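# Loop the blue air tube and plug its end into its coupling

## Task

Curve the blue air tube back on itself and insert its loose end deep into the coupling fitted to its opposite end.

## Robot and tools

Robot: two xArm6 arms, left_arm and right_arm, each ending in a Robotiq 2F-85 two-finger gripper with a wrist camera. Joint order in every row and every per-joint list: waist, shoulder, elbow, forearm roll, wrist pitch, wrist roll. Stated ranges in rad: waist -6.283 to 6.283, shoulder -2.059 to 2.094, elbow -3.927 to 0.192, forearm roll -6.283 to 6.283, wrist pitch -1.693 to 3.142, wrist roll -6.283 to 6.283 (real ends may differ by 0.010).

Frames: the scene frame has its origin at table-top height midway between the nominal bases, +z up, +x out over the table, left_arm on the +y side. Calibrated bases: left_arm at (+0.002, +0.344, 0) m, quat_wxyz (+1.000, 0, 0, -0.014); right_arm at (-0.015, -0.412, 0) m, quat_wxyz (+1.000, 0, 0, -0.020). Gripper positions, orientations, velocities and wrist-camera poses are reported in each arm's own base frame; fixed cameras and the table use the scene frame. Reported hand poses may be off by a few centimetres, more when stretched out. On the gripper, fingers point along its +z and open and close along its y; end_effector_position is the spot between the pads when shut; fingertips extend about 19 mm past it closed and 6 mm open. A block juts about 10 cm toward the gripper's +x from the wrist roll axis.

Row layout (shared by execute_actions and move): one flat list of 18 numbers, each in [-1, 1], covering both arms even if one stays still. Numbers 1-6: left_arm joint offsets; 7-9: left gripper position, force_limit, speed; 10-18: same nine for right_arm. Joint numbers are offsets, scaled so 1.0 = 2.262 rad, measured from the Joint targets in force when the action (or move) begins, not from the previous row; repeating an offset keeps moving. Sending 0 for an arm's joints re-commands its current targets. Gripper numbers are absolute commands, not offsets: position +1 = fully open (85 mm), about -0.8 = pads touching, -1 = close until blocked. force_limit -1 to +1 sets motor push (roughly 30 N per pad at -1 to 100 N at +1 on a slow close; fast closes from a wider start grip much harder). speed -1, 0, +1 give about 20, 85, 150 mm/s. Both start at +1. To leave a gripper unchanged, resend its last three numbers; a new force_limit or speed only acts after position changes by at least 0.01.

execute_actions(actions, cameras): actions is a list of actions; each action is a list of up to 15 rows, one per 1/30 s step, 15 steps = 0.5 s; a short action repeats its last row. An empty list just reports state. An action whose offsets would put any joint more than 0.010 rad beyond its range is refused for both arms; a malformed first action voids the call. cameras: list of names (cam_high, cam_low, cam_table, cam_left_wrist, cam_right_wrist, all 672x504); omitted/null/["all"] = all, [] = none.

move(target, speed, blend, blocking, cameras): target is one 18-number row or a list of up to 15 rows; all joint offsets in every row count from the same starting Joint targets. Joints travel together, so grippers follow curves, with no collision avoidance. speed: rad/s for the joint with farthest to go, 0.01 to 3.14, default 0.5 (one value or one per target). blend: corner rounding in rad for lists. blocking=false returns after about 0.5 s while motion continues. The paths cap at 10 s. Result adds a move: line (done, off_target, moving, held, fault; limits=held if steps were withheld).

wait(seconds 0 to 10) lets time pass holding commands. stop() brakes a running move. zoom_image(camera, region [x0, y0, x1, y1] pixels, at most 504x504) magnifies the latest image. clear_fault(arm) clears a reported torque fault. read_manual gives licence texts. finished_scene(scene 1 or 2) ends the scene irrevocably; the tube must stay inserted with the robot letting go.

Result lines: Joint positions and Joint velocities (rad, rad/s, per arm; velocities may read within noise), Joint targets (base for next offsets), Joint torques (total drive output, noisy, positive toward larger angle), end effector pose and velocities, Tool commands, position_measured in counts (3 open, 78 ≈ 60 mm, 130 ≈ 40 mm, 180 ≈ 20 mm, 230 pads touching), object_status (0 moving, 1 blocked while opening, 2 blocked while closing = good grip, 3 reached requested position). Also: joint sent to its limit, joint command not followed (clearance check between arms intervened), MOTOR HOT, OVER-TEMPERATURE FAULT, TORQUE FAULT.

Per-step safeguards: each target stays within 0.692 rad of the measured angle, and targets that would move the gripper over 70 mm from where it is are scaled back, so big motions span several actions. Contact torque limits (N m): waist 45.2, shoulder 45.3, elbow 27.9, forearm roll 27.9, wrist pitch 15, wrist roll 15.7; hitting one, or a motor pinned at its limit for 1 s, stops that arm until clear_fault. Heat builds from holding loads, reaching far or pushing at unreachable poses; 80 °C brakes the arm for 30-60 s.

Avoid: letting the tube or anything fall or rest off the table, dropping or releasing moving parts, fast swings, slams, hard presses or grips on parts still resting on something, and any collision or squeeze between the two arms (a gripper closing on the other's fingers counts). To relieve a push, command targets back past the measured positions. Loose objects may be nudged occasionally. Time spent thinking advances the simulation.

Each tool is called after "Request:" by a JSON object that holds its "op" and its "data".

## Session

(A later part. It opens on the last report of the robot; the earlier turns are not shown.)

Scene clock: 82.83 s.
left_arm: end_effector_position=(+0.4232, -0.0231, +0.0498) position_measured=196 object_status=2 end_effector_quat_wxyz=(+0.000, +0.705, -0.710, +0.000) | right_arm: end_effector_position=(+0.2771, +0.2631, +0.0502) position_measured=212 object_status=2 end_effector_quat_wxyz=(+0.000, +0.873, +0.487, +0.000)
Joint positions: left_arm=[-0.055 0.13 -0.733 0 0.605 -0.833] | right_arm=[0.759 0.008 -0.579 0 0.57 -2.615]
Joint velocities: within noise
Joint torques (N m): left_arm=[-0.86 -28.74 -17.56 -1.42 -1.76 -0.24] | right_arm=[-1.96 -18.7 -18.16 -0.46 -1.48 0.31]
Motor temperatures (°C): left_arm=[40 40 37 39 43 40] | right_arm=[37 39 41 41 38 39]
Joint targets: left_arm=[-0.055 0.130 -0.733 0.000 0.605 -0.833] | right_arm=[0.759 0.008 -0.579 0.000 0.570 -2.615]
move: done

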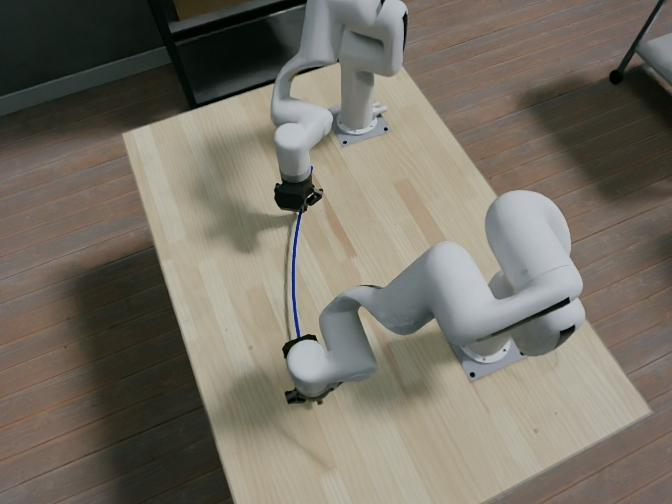

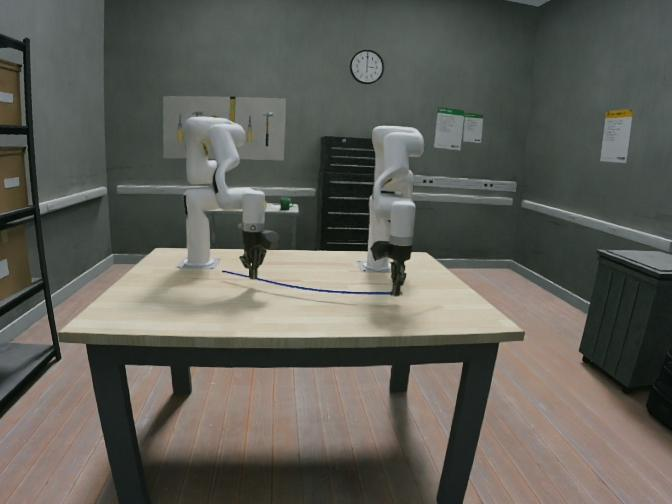

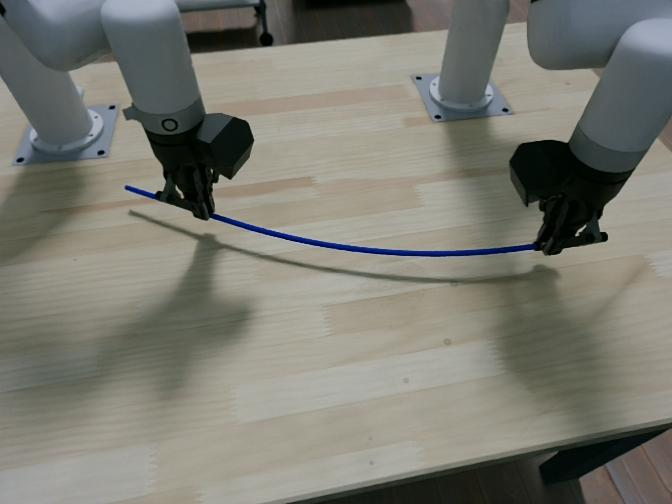

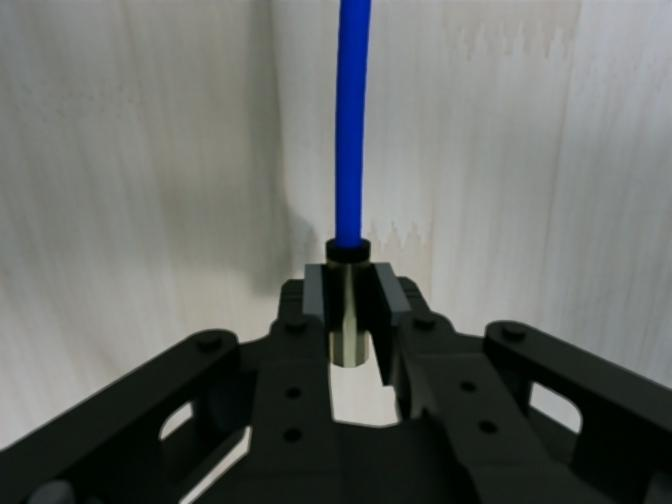

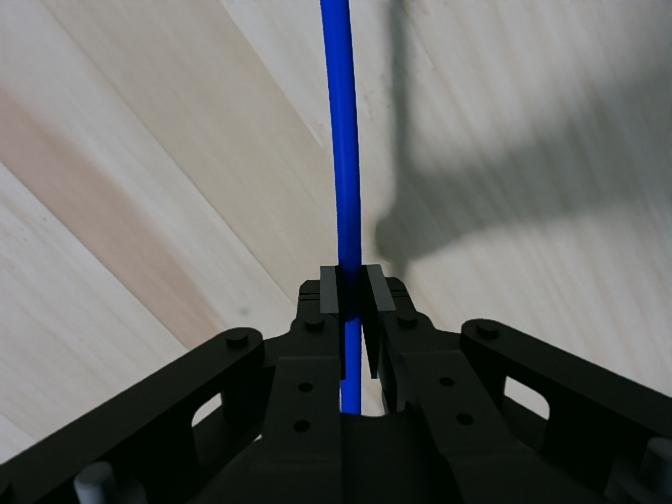

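Request:
{"op": "move", "data": {"target": [[-0.0348,-0.0343,0.0277,0,0.0065,-0.2832,-1,-1,-1,-0.0079,0.0062,-0.0249,0,0.0187,0.1913,-1,-1,-1],[-0.0952,-0.0501,0.0473,0,0.0028,-0.6004,-1,-1,-1,-0.0011,0.0426,-0.0712,0,0.0286,0.4042,-1,-1,-1]], "speed": 0.35, "blend": 0.1}}

Scene clock: 89.07 s.
left_arm: end_effector_position=(+0.3794, -0.1050, +0.0599) position_measured=196 object_status=2 end_effector_quat_wxyz=(+0.000, +0.976, -0.216, +0.000) | right_arm: end_effector_position=(+0.3087, +0.2916, +0.0602) position_measured=212 object_status=2 end_effector_quat_wxyz=(+0.000, +0.999, +0.051, +0.000)
Joint positions: left_arm=[-0.27 0.016 -0.626 0 0.611 -2.191] | right_arm=[0.757 0.105 -0.74 0 0.634 -1.701]
Joint velocities: within noise
Joint torques (N m): left_arm=[-0.62 -25.5 -17.74 -1.32 -2.68 -0.28] | right_arm=[1.48 -18.29 -18.97 -0.78 -1.36 0.39]
Motor temperatures (°C): left_arm=[40 40 37 39 43 40] | right_arm=[37 39 41 41 38 39]
Joint targets: left_arm=[-0.270 0.016 -0.626 0.000 0.611 -2.191] | right_arm=[0.757 0.105 -0.740 0.000 0.634 -1.700]
move: done

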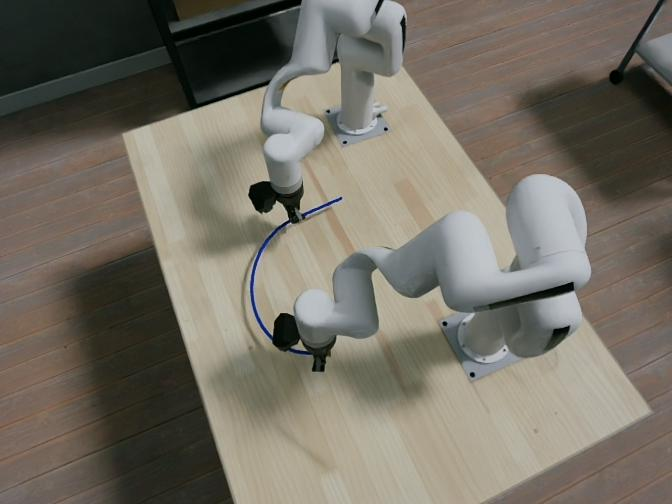

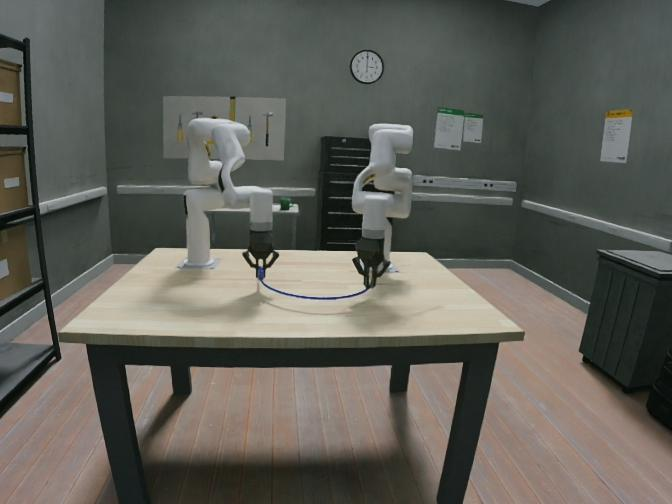

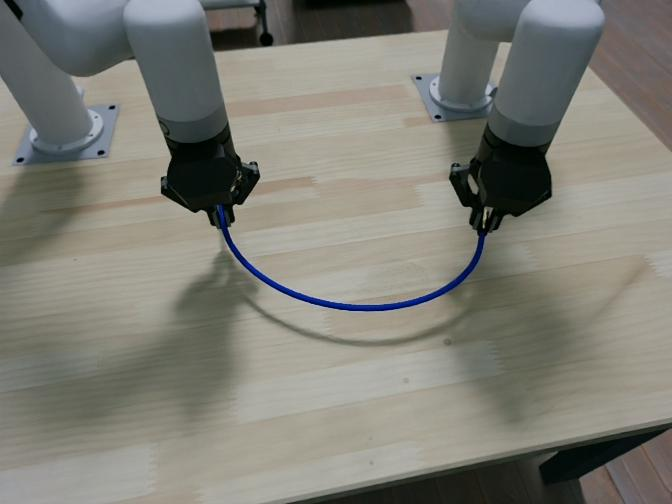

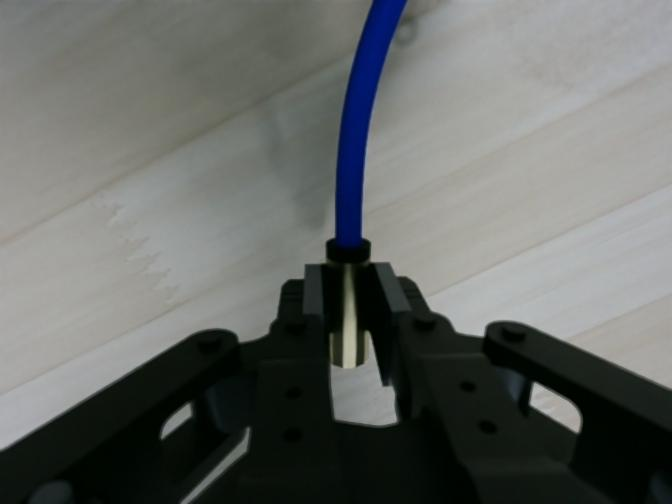

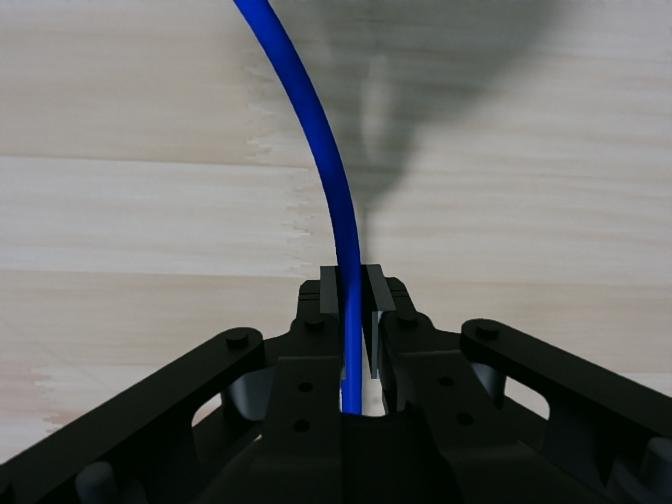

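Request:
{"op": "move", "data": {"target": [[-0.0752,0.0056,-0.0069,0,0.0012,-0.3321,-1,-1,-1,0.0175,0.0445,-0.0603,0,0.016,0.2235,-1,-1,-1],[-0.1147,0.0147,-0.0183,0,0.0034,-0.5855,-1,-1,-1,0.022,0.0599,-0.0821,0,0.0224,0.3999,-1,-1,-1]], "speed": 0.35, "blend": 0.1}}

Scene clock: 94.87 s.
left_arm: end_effector_position=(+0.3497, -0.2046, +0.0599) position_measured=196 object_status=2 end_effector_quat_wxyz=(+0.000, +0.951, +0.310, +0.000) | right_arm: end_effector_position=(+0.3268, +0.3411, +0.0601) position_measured=212 object_status=2 end_effector_quat_wxyz=(+0.000, +0.930, -0.368, +0.000)
Joint positions: left_arm=[-0.529 0.05 -0.668 0 0.619 -3.515] | right_arm=[0.807 0.24 -0.925 0 0.685 -0.796]
Joint velocities: within noise
Joint torques (N m): left_arm=[-0.18 -23.92 -18.52 -1.05 -1.72 -0.33] | right_arm=[1.36 -21.01 -18.96 -0.47 -1.29 0.37]
Motor temperatures (°C): left_arm=[40 40 37 39 43 40] | right_arm=[37 39 41 41 38 39]
Joint targets: left_arm=[-0.529 0.050 -0.668 0.000 0.619 -3.515] | right_arm=[0.807 0.240 -0.925 0.000 0.685 -0.796]
move: done

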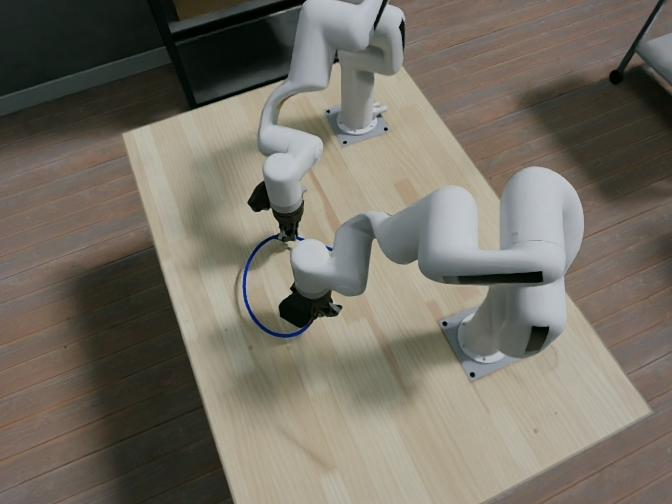

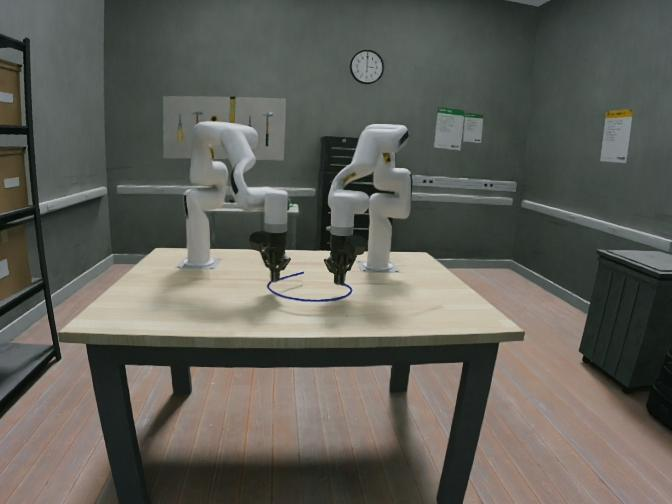

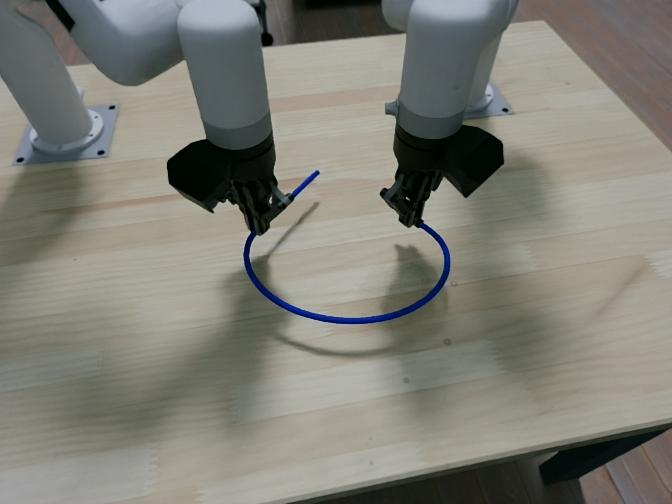

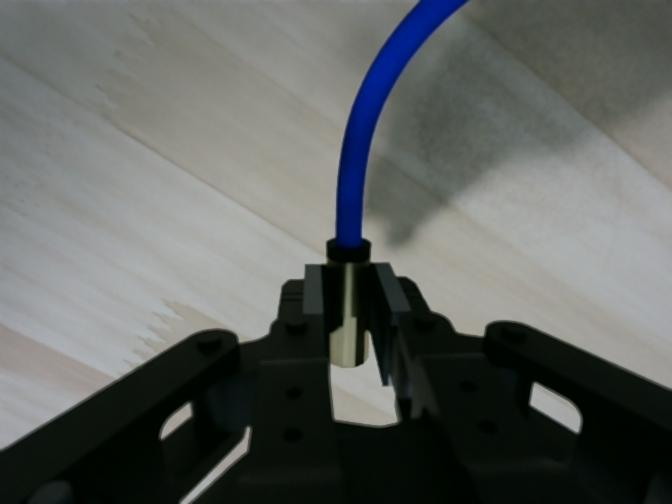

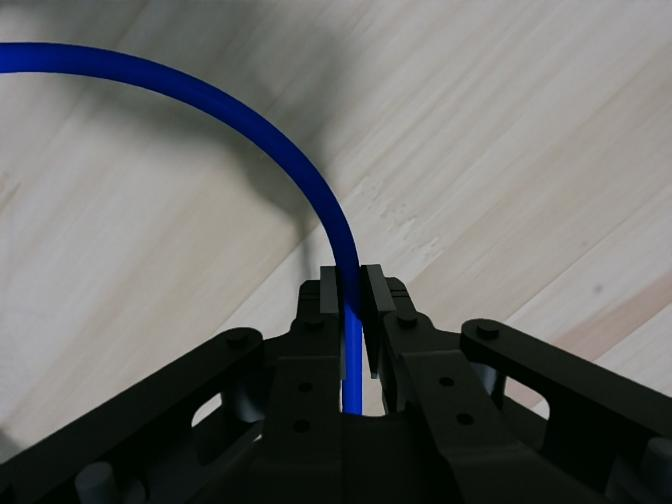

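Request:
{"op": "move", "data": {"target": [-0.0218,0.0042,-0.0053,0,0.0011,-0.2359,-1,-1,-1,-0.0046,-0.0012,0.0018,0,-0.0005,0.167,-1,-1,-1], "speed": 0.35}}

Scene clock: 98.63 s.
left_arm: end_effector_position=(+0.3419, -0.2233, +0.0599) position_measured=196 object_status=2 end_effector_quat_wxyz=(+0.000, +0.849, +0.529, +0.000) | right_arm: end_effector_position=(+0.3296, +0.3369, +0.0600) position_measured=212 object_status=2 end_effector_quat_wxyz=(+0.000, +0.841, -0.540, +0.000)
Joint positions: left_arm=[-0.579 0.059 -0.68 0 0.621 -4.049] | right_arm=[0.796 0.238 -0.921 0 0.684 -0.418]
Joint velocities: within noise
Joint torques (N m): left_arm=[0.19 -23.94 -18.05 -0.98 -1.36 -0.48] | right_arm=[-3.16 -23.43 -17.37 -0.28 -1.36 0.49]
Motor temperatures (°C): left_arm=[40 39 37 39 43 40] | right_arm=[37 39 41 41 38 39]
Joint targets: left_arm=[-0.579 0.059 -0.680 0.000 0.621 -4.049] | right_arm=[0.796 0.238 -0.921 0.000 0.684 -0.418]
move: done

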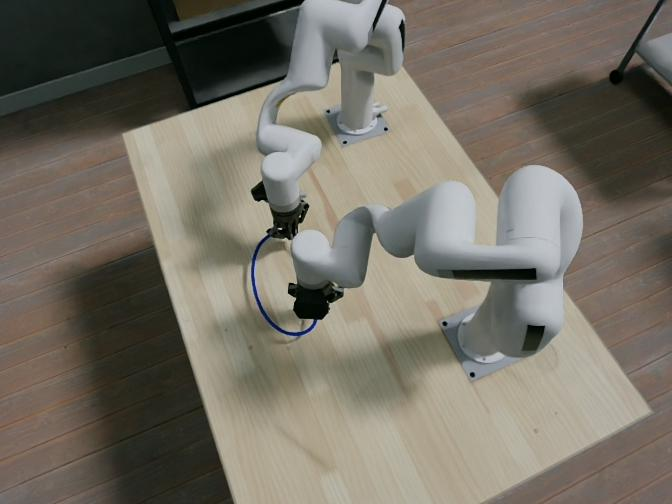

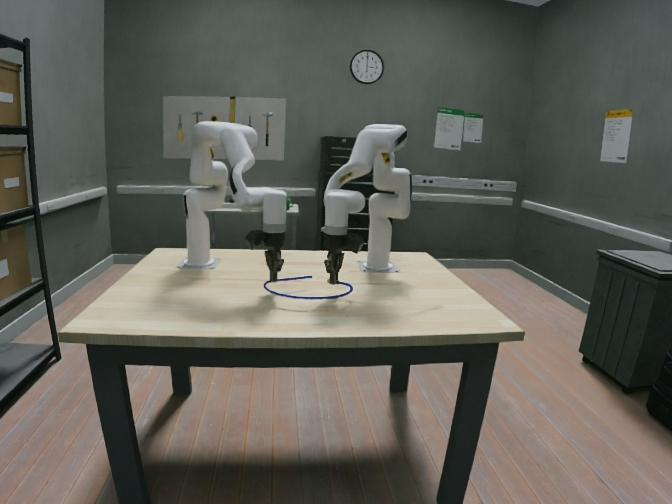

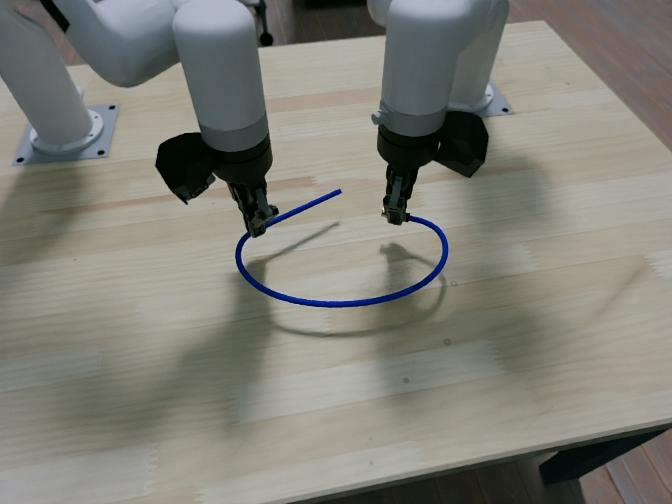

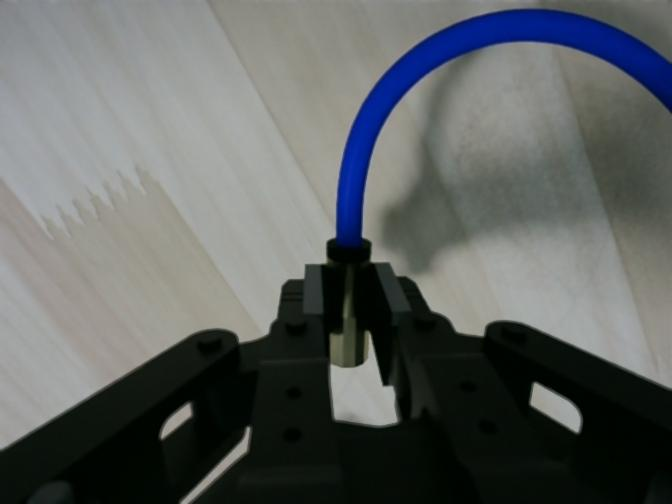

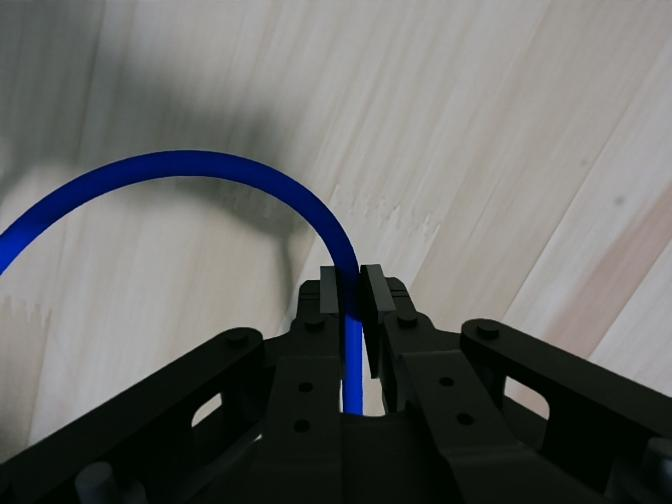

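Request:
{"op": "zoom_image", "data": {"camera": "cam_table", "region": [230, 140, 450, 305]}}

Request:
{"op": "zoom_image", "data": {"camera": "cam_low", "region": [240, 220, 380, 325]}}

Scaled by 2.291 from the camera's 672x504 image, which has a finer 960x720 frame.

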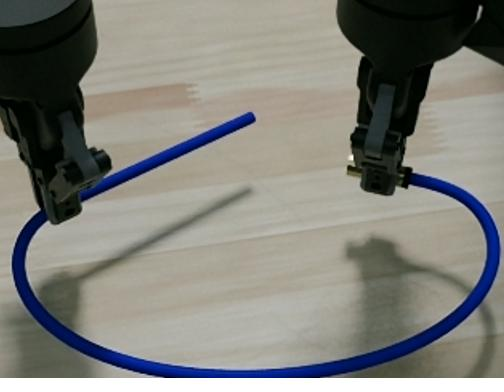

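Scaled by 3.600 from the camera's 672x504 image, which has a finer 960x720 frame.

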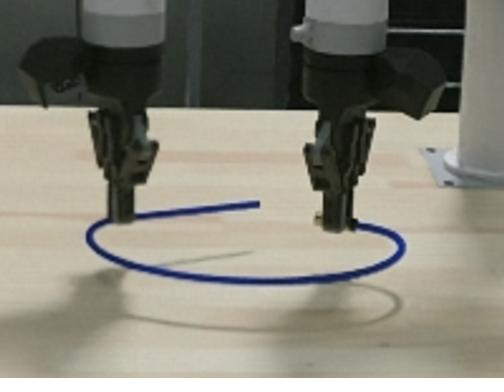

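Request:
{"op": "move", "data": {"target": [-0.0189,0.0043,-0.0054,0,0.0012,-0.233,-1,-1,-1,-0.0057,-0.0037,0.0051,0,-0.0016,0.1661,-1,-1,-1], "speed": 0.3}}

Request:
{"op": "zoom_image", "data": {"camera": "cam_table", "region": [230, 140, 450, 305]}}

Request:
{"op": "zoom_image", "data": {"camera": "cam_low", "region": [240, 220, 380, 325]}}

Request:
{"op": "zoom_image", "data": {"camera": "cam_high", "region": [230, 180, 370, 285]}}

Scene clock: 103.30 s.
left_arm: end_effector_position=(+0.3347, -0.2396, +0.0599) position_measured=196 object_status=2 end_effector_quat_wxyz=(+0.000, +0.697, +0.717, +0.000) | right_arm: end_effector_position=(+0.3320, +0.3307, +0.0601) position_measured=212 object_status=2 end_effector_quat_wxyz=(+0.000, +0.721, -0.693, +0.000)
Joint positions: left_arm=[-0.621 0.069 -0.692 0 0.624 -4.576] | right_arm=[0.783 0.229 -0.91 0 0.68 -0.043]
Joint velocities: within noise
Joint torques (N m): left_arm=[0.6 -23.36 -16.92 -0.83 -0.84 -0.32] | right_arm=[-3.84 -23.04 -16.84 -0.52 -1.1 0.52]
Motor temperatures (°C): left_arm=[40 39 37 39 43 40] | right_arm=[37 39 41 41 38 39]
Joint targets: left_arm=[-0.621 0.069 -0.692 0.000 0.624 -4.576] | right_arm=[0.783 0.229 -0.910 0.000 0.680 -0.043]
move: done

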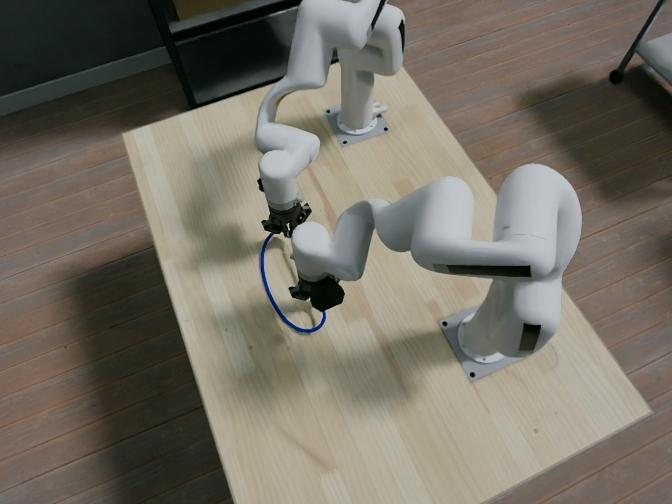

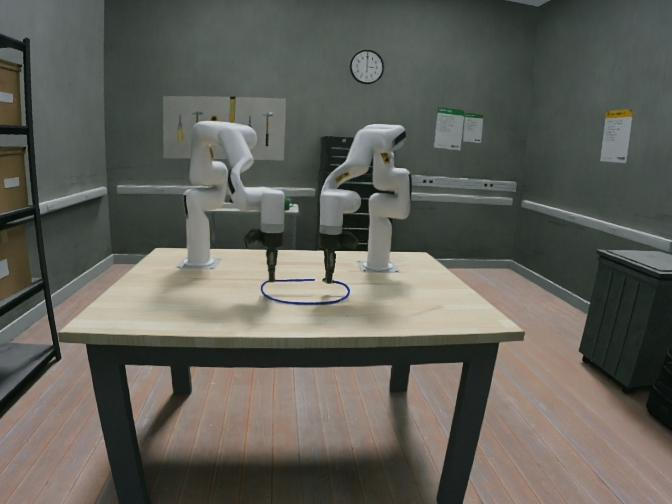

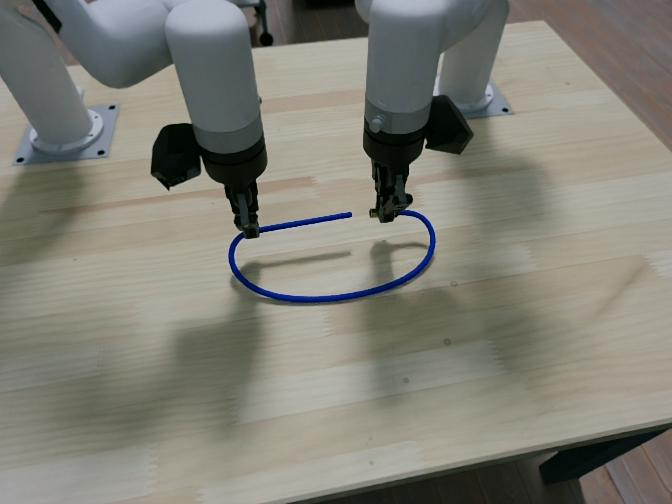

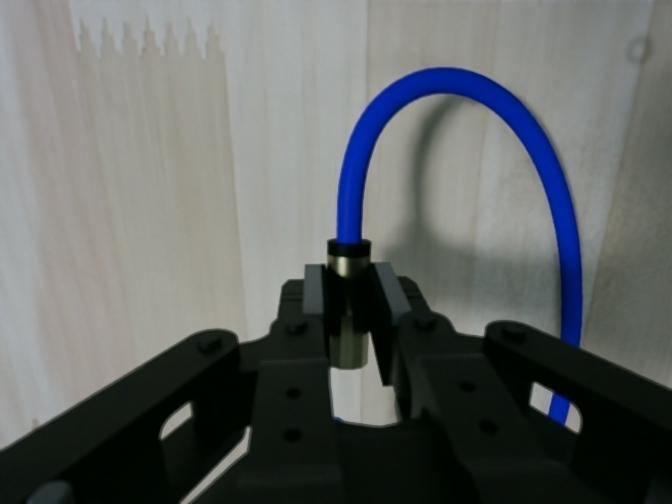

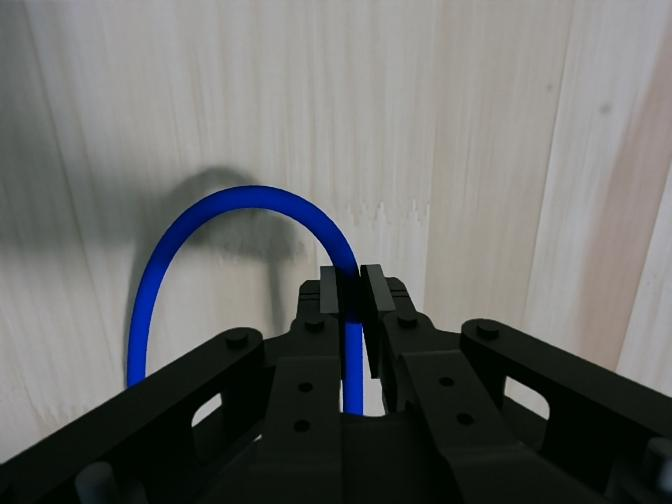

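Scaled by 2.291 from the camera's 672x504 image, which has a finer 960x720 frame.

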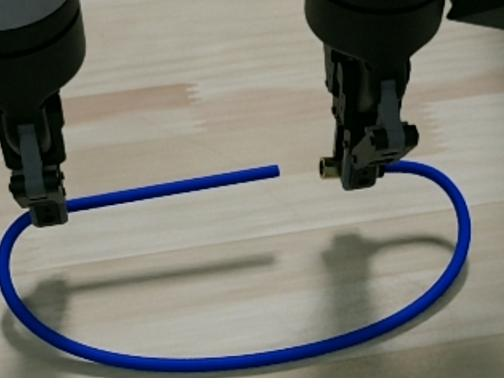

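Scaled by 3.600 from the camera's 672x504 image, which has a finer 960x720 frame.

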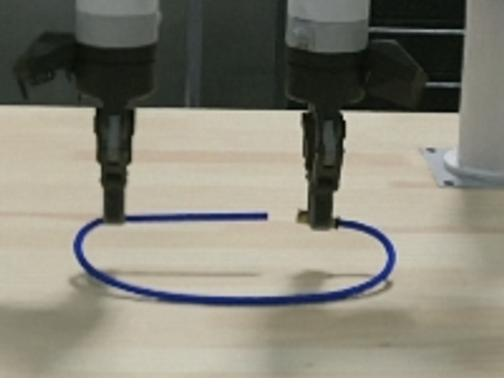

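Scaled by 3.600 from the camera's 672x504 image, which has a finer 960x720 frame.

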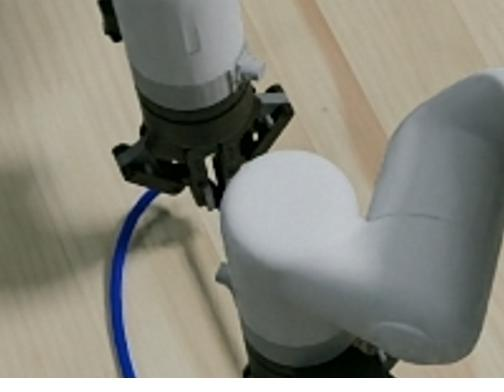

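Request:
{"op": "zoom_image", "data": {"camera": "cam_left_wrist", "region": [280, 330, 420, 435]}}

Request:
{"op": "zoom_image", "data": {"camera": "cam_table", "region": [310, 180, 420, 262]}}

Request:
{"op": "zoom_image", "data": {"camera": "cam_low", "region": [290, 260, 360, 312]}}

Scaled by 3.600 from the camera's 672x504 image, which has a finer 960x720 frame.

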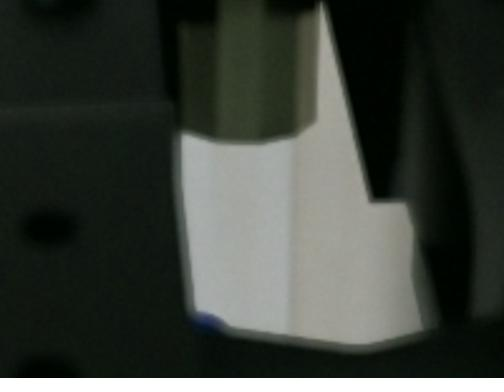

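Scaled by 4.582 from the camera's 672x504 image, which has a finer 960x720 frame.

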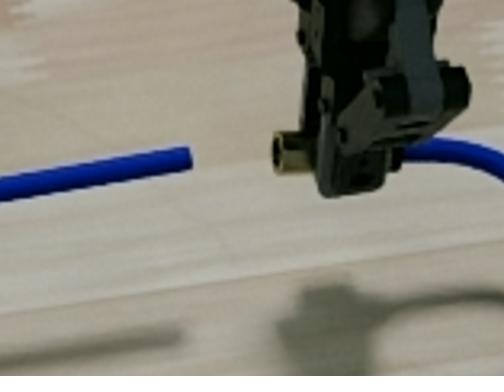

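Scaled by 7.200 from the camera's 672x504 image, which has a finer 960x720 frame.

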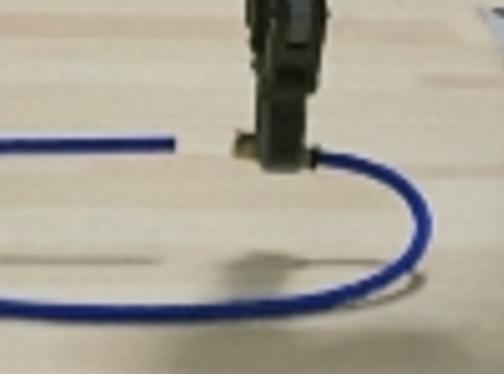

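Request:
{"op": "move", "data": {"target": [0,0,0,0,0,0,-1,-1,-1,0.007,0.0172,-0.0248,0,0.0076,0.007,-1,-1,-1], "speed": 0.1, "cameras": ["cam_table","cam_low","cam_left_wrist"]}}

Request:
{"op": "zoom_image", "data": {"camera": "cam_left_wrist", "region": [280, 330, 420, 435]}}

Request:
{"op": "zoom_image", "data": {"camera": "cam_table", "region": [310, 180, 420, 262]}}

Request:
{"op": "zoom_image", "data": {"camera": "cam_low", "region": [290, 260, 360, 312]}}

Scene clock: 108.57 s.
left_arm: end_effector_position=(+0.3347, -0.2396, +0.0599) position_measured=196 object_status=2 end_effector_quat_wxyz=(+0.000, +0.697, +0.717, +0.000) | right_arm: end_effector_position=(+0.3364, +0.3459, +0.0602) position_measured=212 object_status=2 end_effector_quat_wxyz=(+0.000, +0.721, -0.693, +0.000)
Joint positions: left_arm=[-0.621 0.069 -0.692 0 0.624 -4.576] | right_arm=[0.799 0.268 -0.966 0 0.698 -0.027]
Joint velocities: within noise
Joint torques (N m): left_arm=[1.06 -24.05 -16.53 -0.8 -1.09 -0.29] | right_arm=[0.08 -21.2 -18.63 -0.34 -0.96 0.46]
Motor temperatures (°C): left_arm=[40 39 37 39 43 40] | right_arm=[37 39 41 41 38 39]
Joint targets: left_arm=[-0.621 0.069 -0.692 0.000 0.624 -4.576] | right_arm=[0.799 0.268 -0.966 0.000 0.698 -0.027]
move: done
Images, in order (width x height): cam_low 672x504, cam_table 672x504, cam_left_wrist 672x504.

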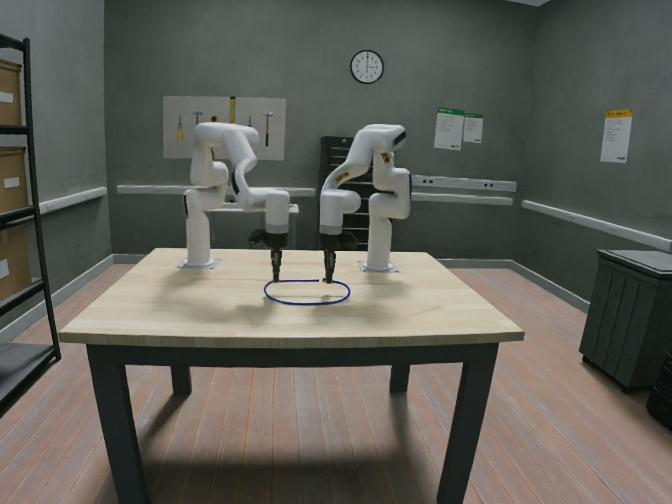

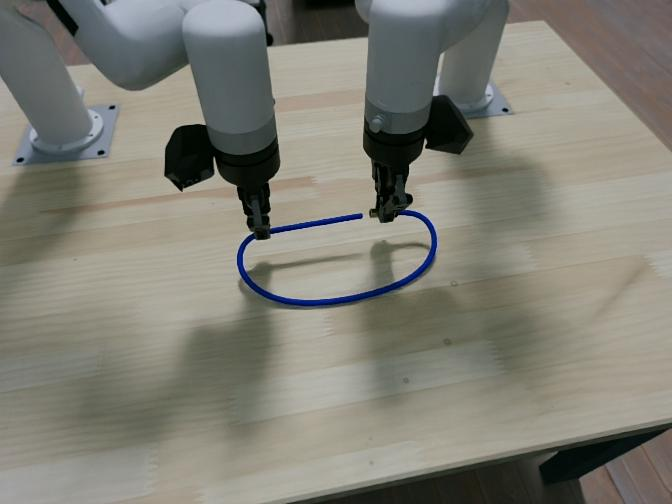

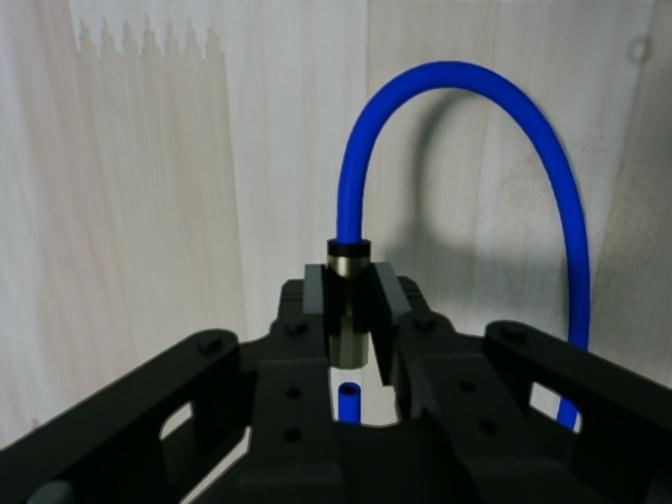

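Scaled by 3.600 from the camera's 672x504 image, which has a finer 960x720 frame.

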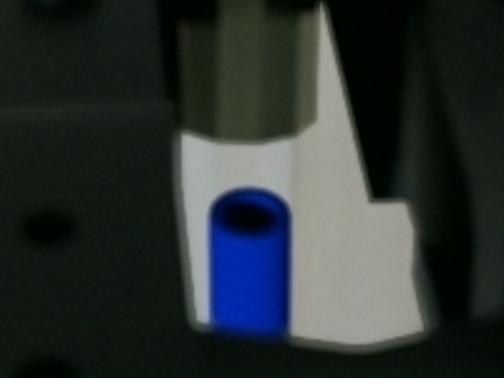

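Scaled by 4.582 from the camera's 672x504 image, which has a finer 960x720 frame.

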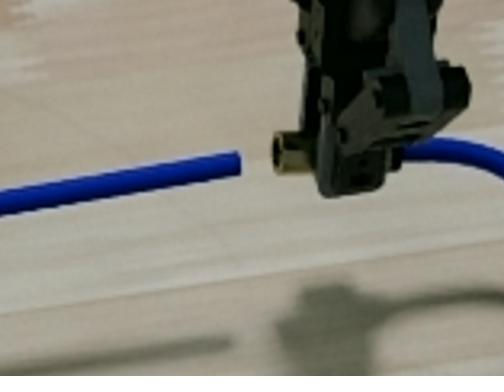

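Scaled by 7.200 from the camera's 672x504 image, which has a finer 960x720 frame.

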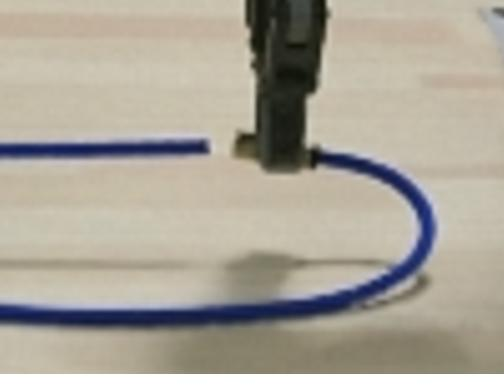

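Request:
{"op": "move", "data": {"target": [0,0,0,0,0,0,-1,-1,-1,0.0062,0.0073,-0.0107,0,0.0034,0.0062,-1,-1,-1], "speed": 0.05, "cameras": ["cam_table","cam_low","cam_left_wrist"]}}

Request:
{"op": "zoom_image", "data": {"camera": "cam_left_wrist", "region": [280, 330, 420, 435]}}

Request:
{"op": "zoom_image", "data": {"camera": "cam_table", "region": [340, 190, 400, 235]}}

Request:
{"op": "zoom_image", "data": {"camera": "cam_low", "region": [300, 265, 348, 301]}}

Scene clock: 114.03 s.
left_arm: end_effector_position=(+0.3347, -0.2396, +0.0599) position_measured=196 object_status=2 end_effector_quat_wxyz=(+0.000, +0.697, +0.717, +0.000) | right_arm: end_effector_position=(+0.3356, +0.3548, +0.0602) position_measured=212 object_status=2 end_effector_quat_wxyz=(+0.000, +0.721, -0.693, +0.000)
Joint positions: left_arm=[-0.621 0.069 -0.692 0 0.624 -4.576] | right_arm=[0.813 0.285 -0.99 0 0.705 -0.013]
Joint velocities: within noise
Joint torques (N m): left_arm=[1.59 -24.75 -16.82 -0.7 -1.4 -0.2] | right_arm=[0.04 -21.63 -18.73 -0.49 -0.99 0.42]
Motor temperatures (°C): left_arm=[40 39 37 39 43 40] | right_arm=[37 39 41 41 38 39]
Joint targets: left_arm=[-0.621 0.069 -0.692 0.000 0.624 -4.576] | right_arm=[0.813 0.285 -0.990 0.000 0.705 -0.013]
move: done
Images, in order (width x height): cam_low 672x504, cam_table 672x504, cam_left_wrist 672x504.

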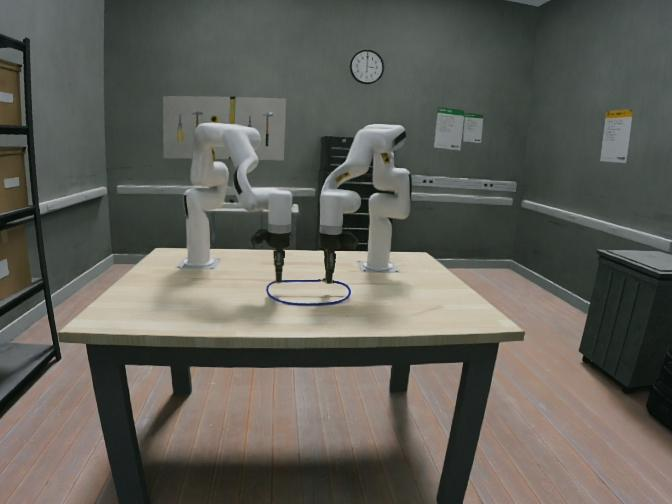

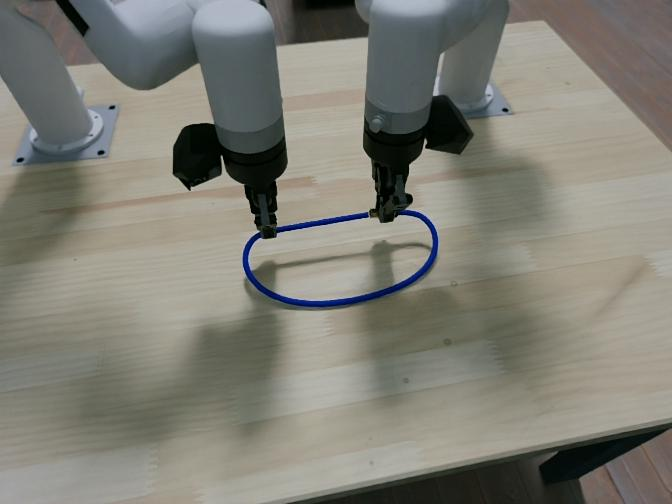

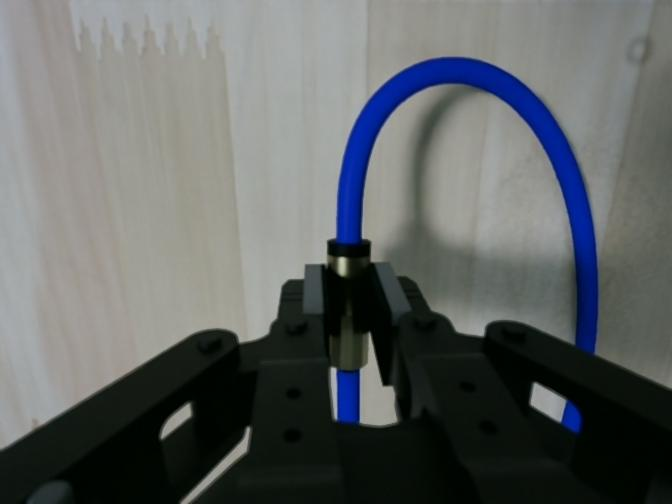

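Scaled by 3.600 from the camera's 672x504 image, which has a finer 960x720 frame.

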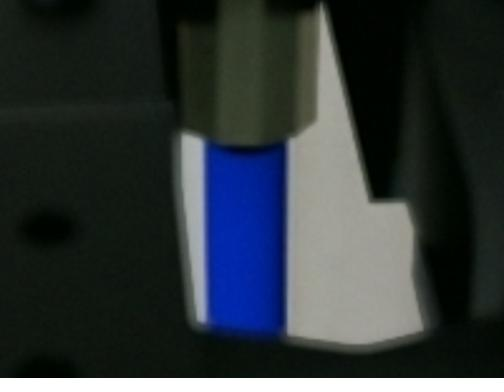

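Scaled by 8.400 from the camera's 672x504 image, which has a finer 960x720 frame.

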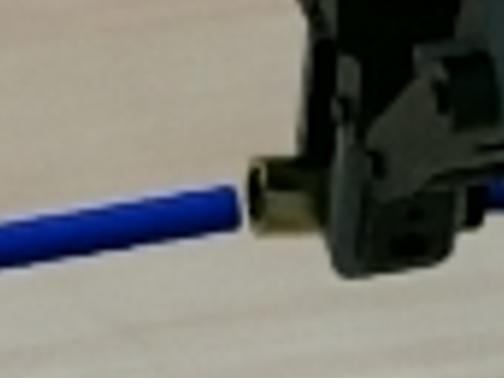

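Scaled by 10.500 from the camera's 672x504 image, which has a finer 960x720 frame.

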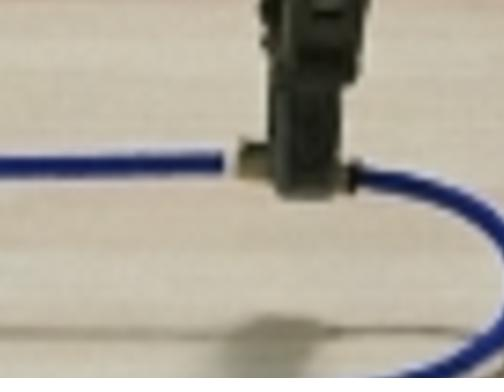

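Request:
{"op": "zoom_image", "data": {"camera": "cam_table", "region": [356, 202, 388, 226]}}

Request:
{"op": "zoom_image", "data": {"camera": "cam_low", "region": [310, 270, 342, 294]}}

Scaled by 15.750 from the camera's 672x504 image, which has a finer 960x720 frame.

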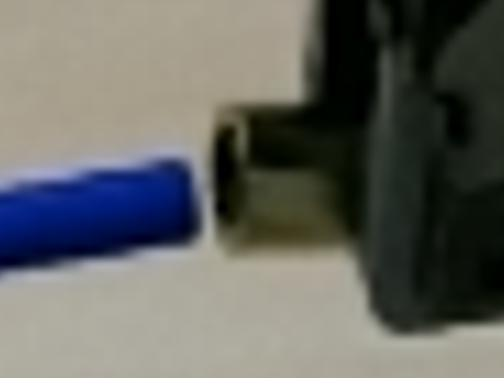

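Scaled by 15.750 from the camera's 672x504 image, which has a finer 960x720 frame.

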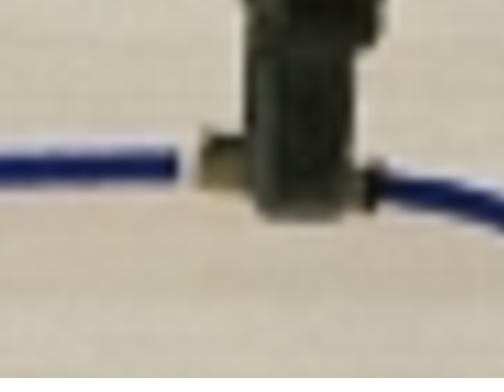

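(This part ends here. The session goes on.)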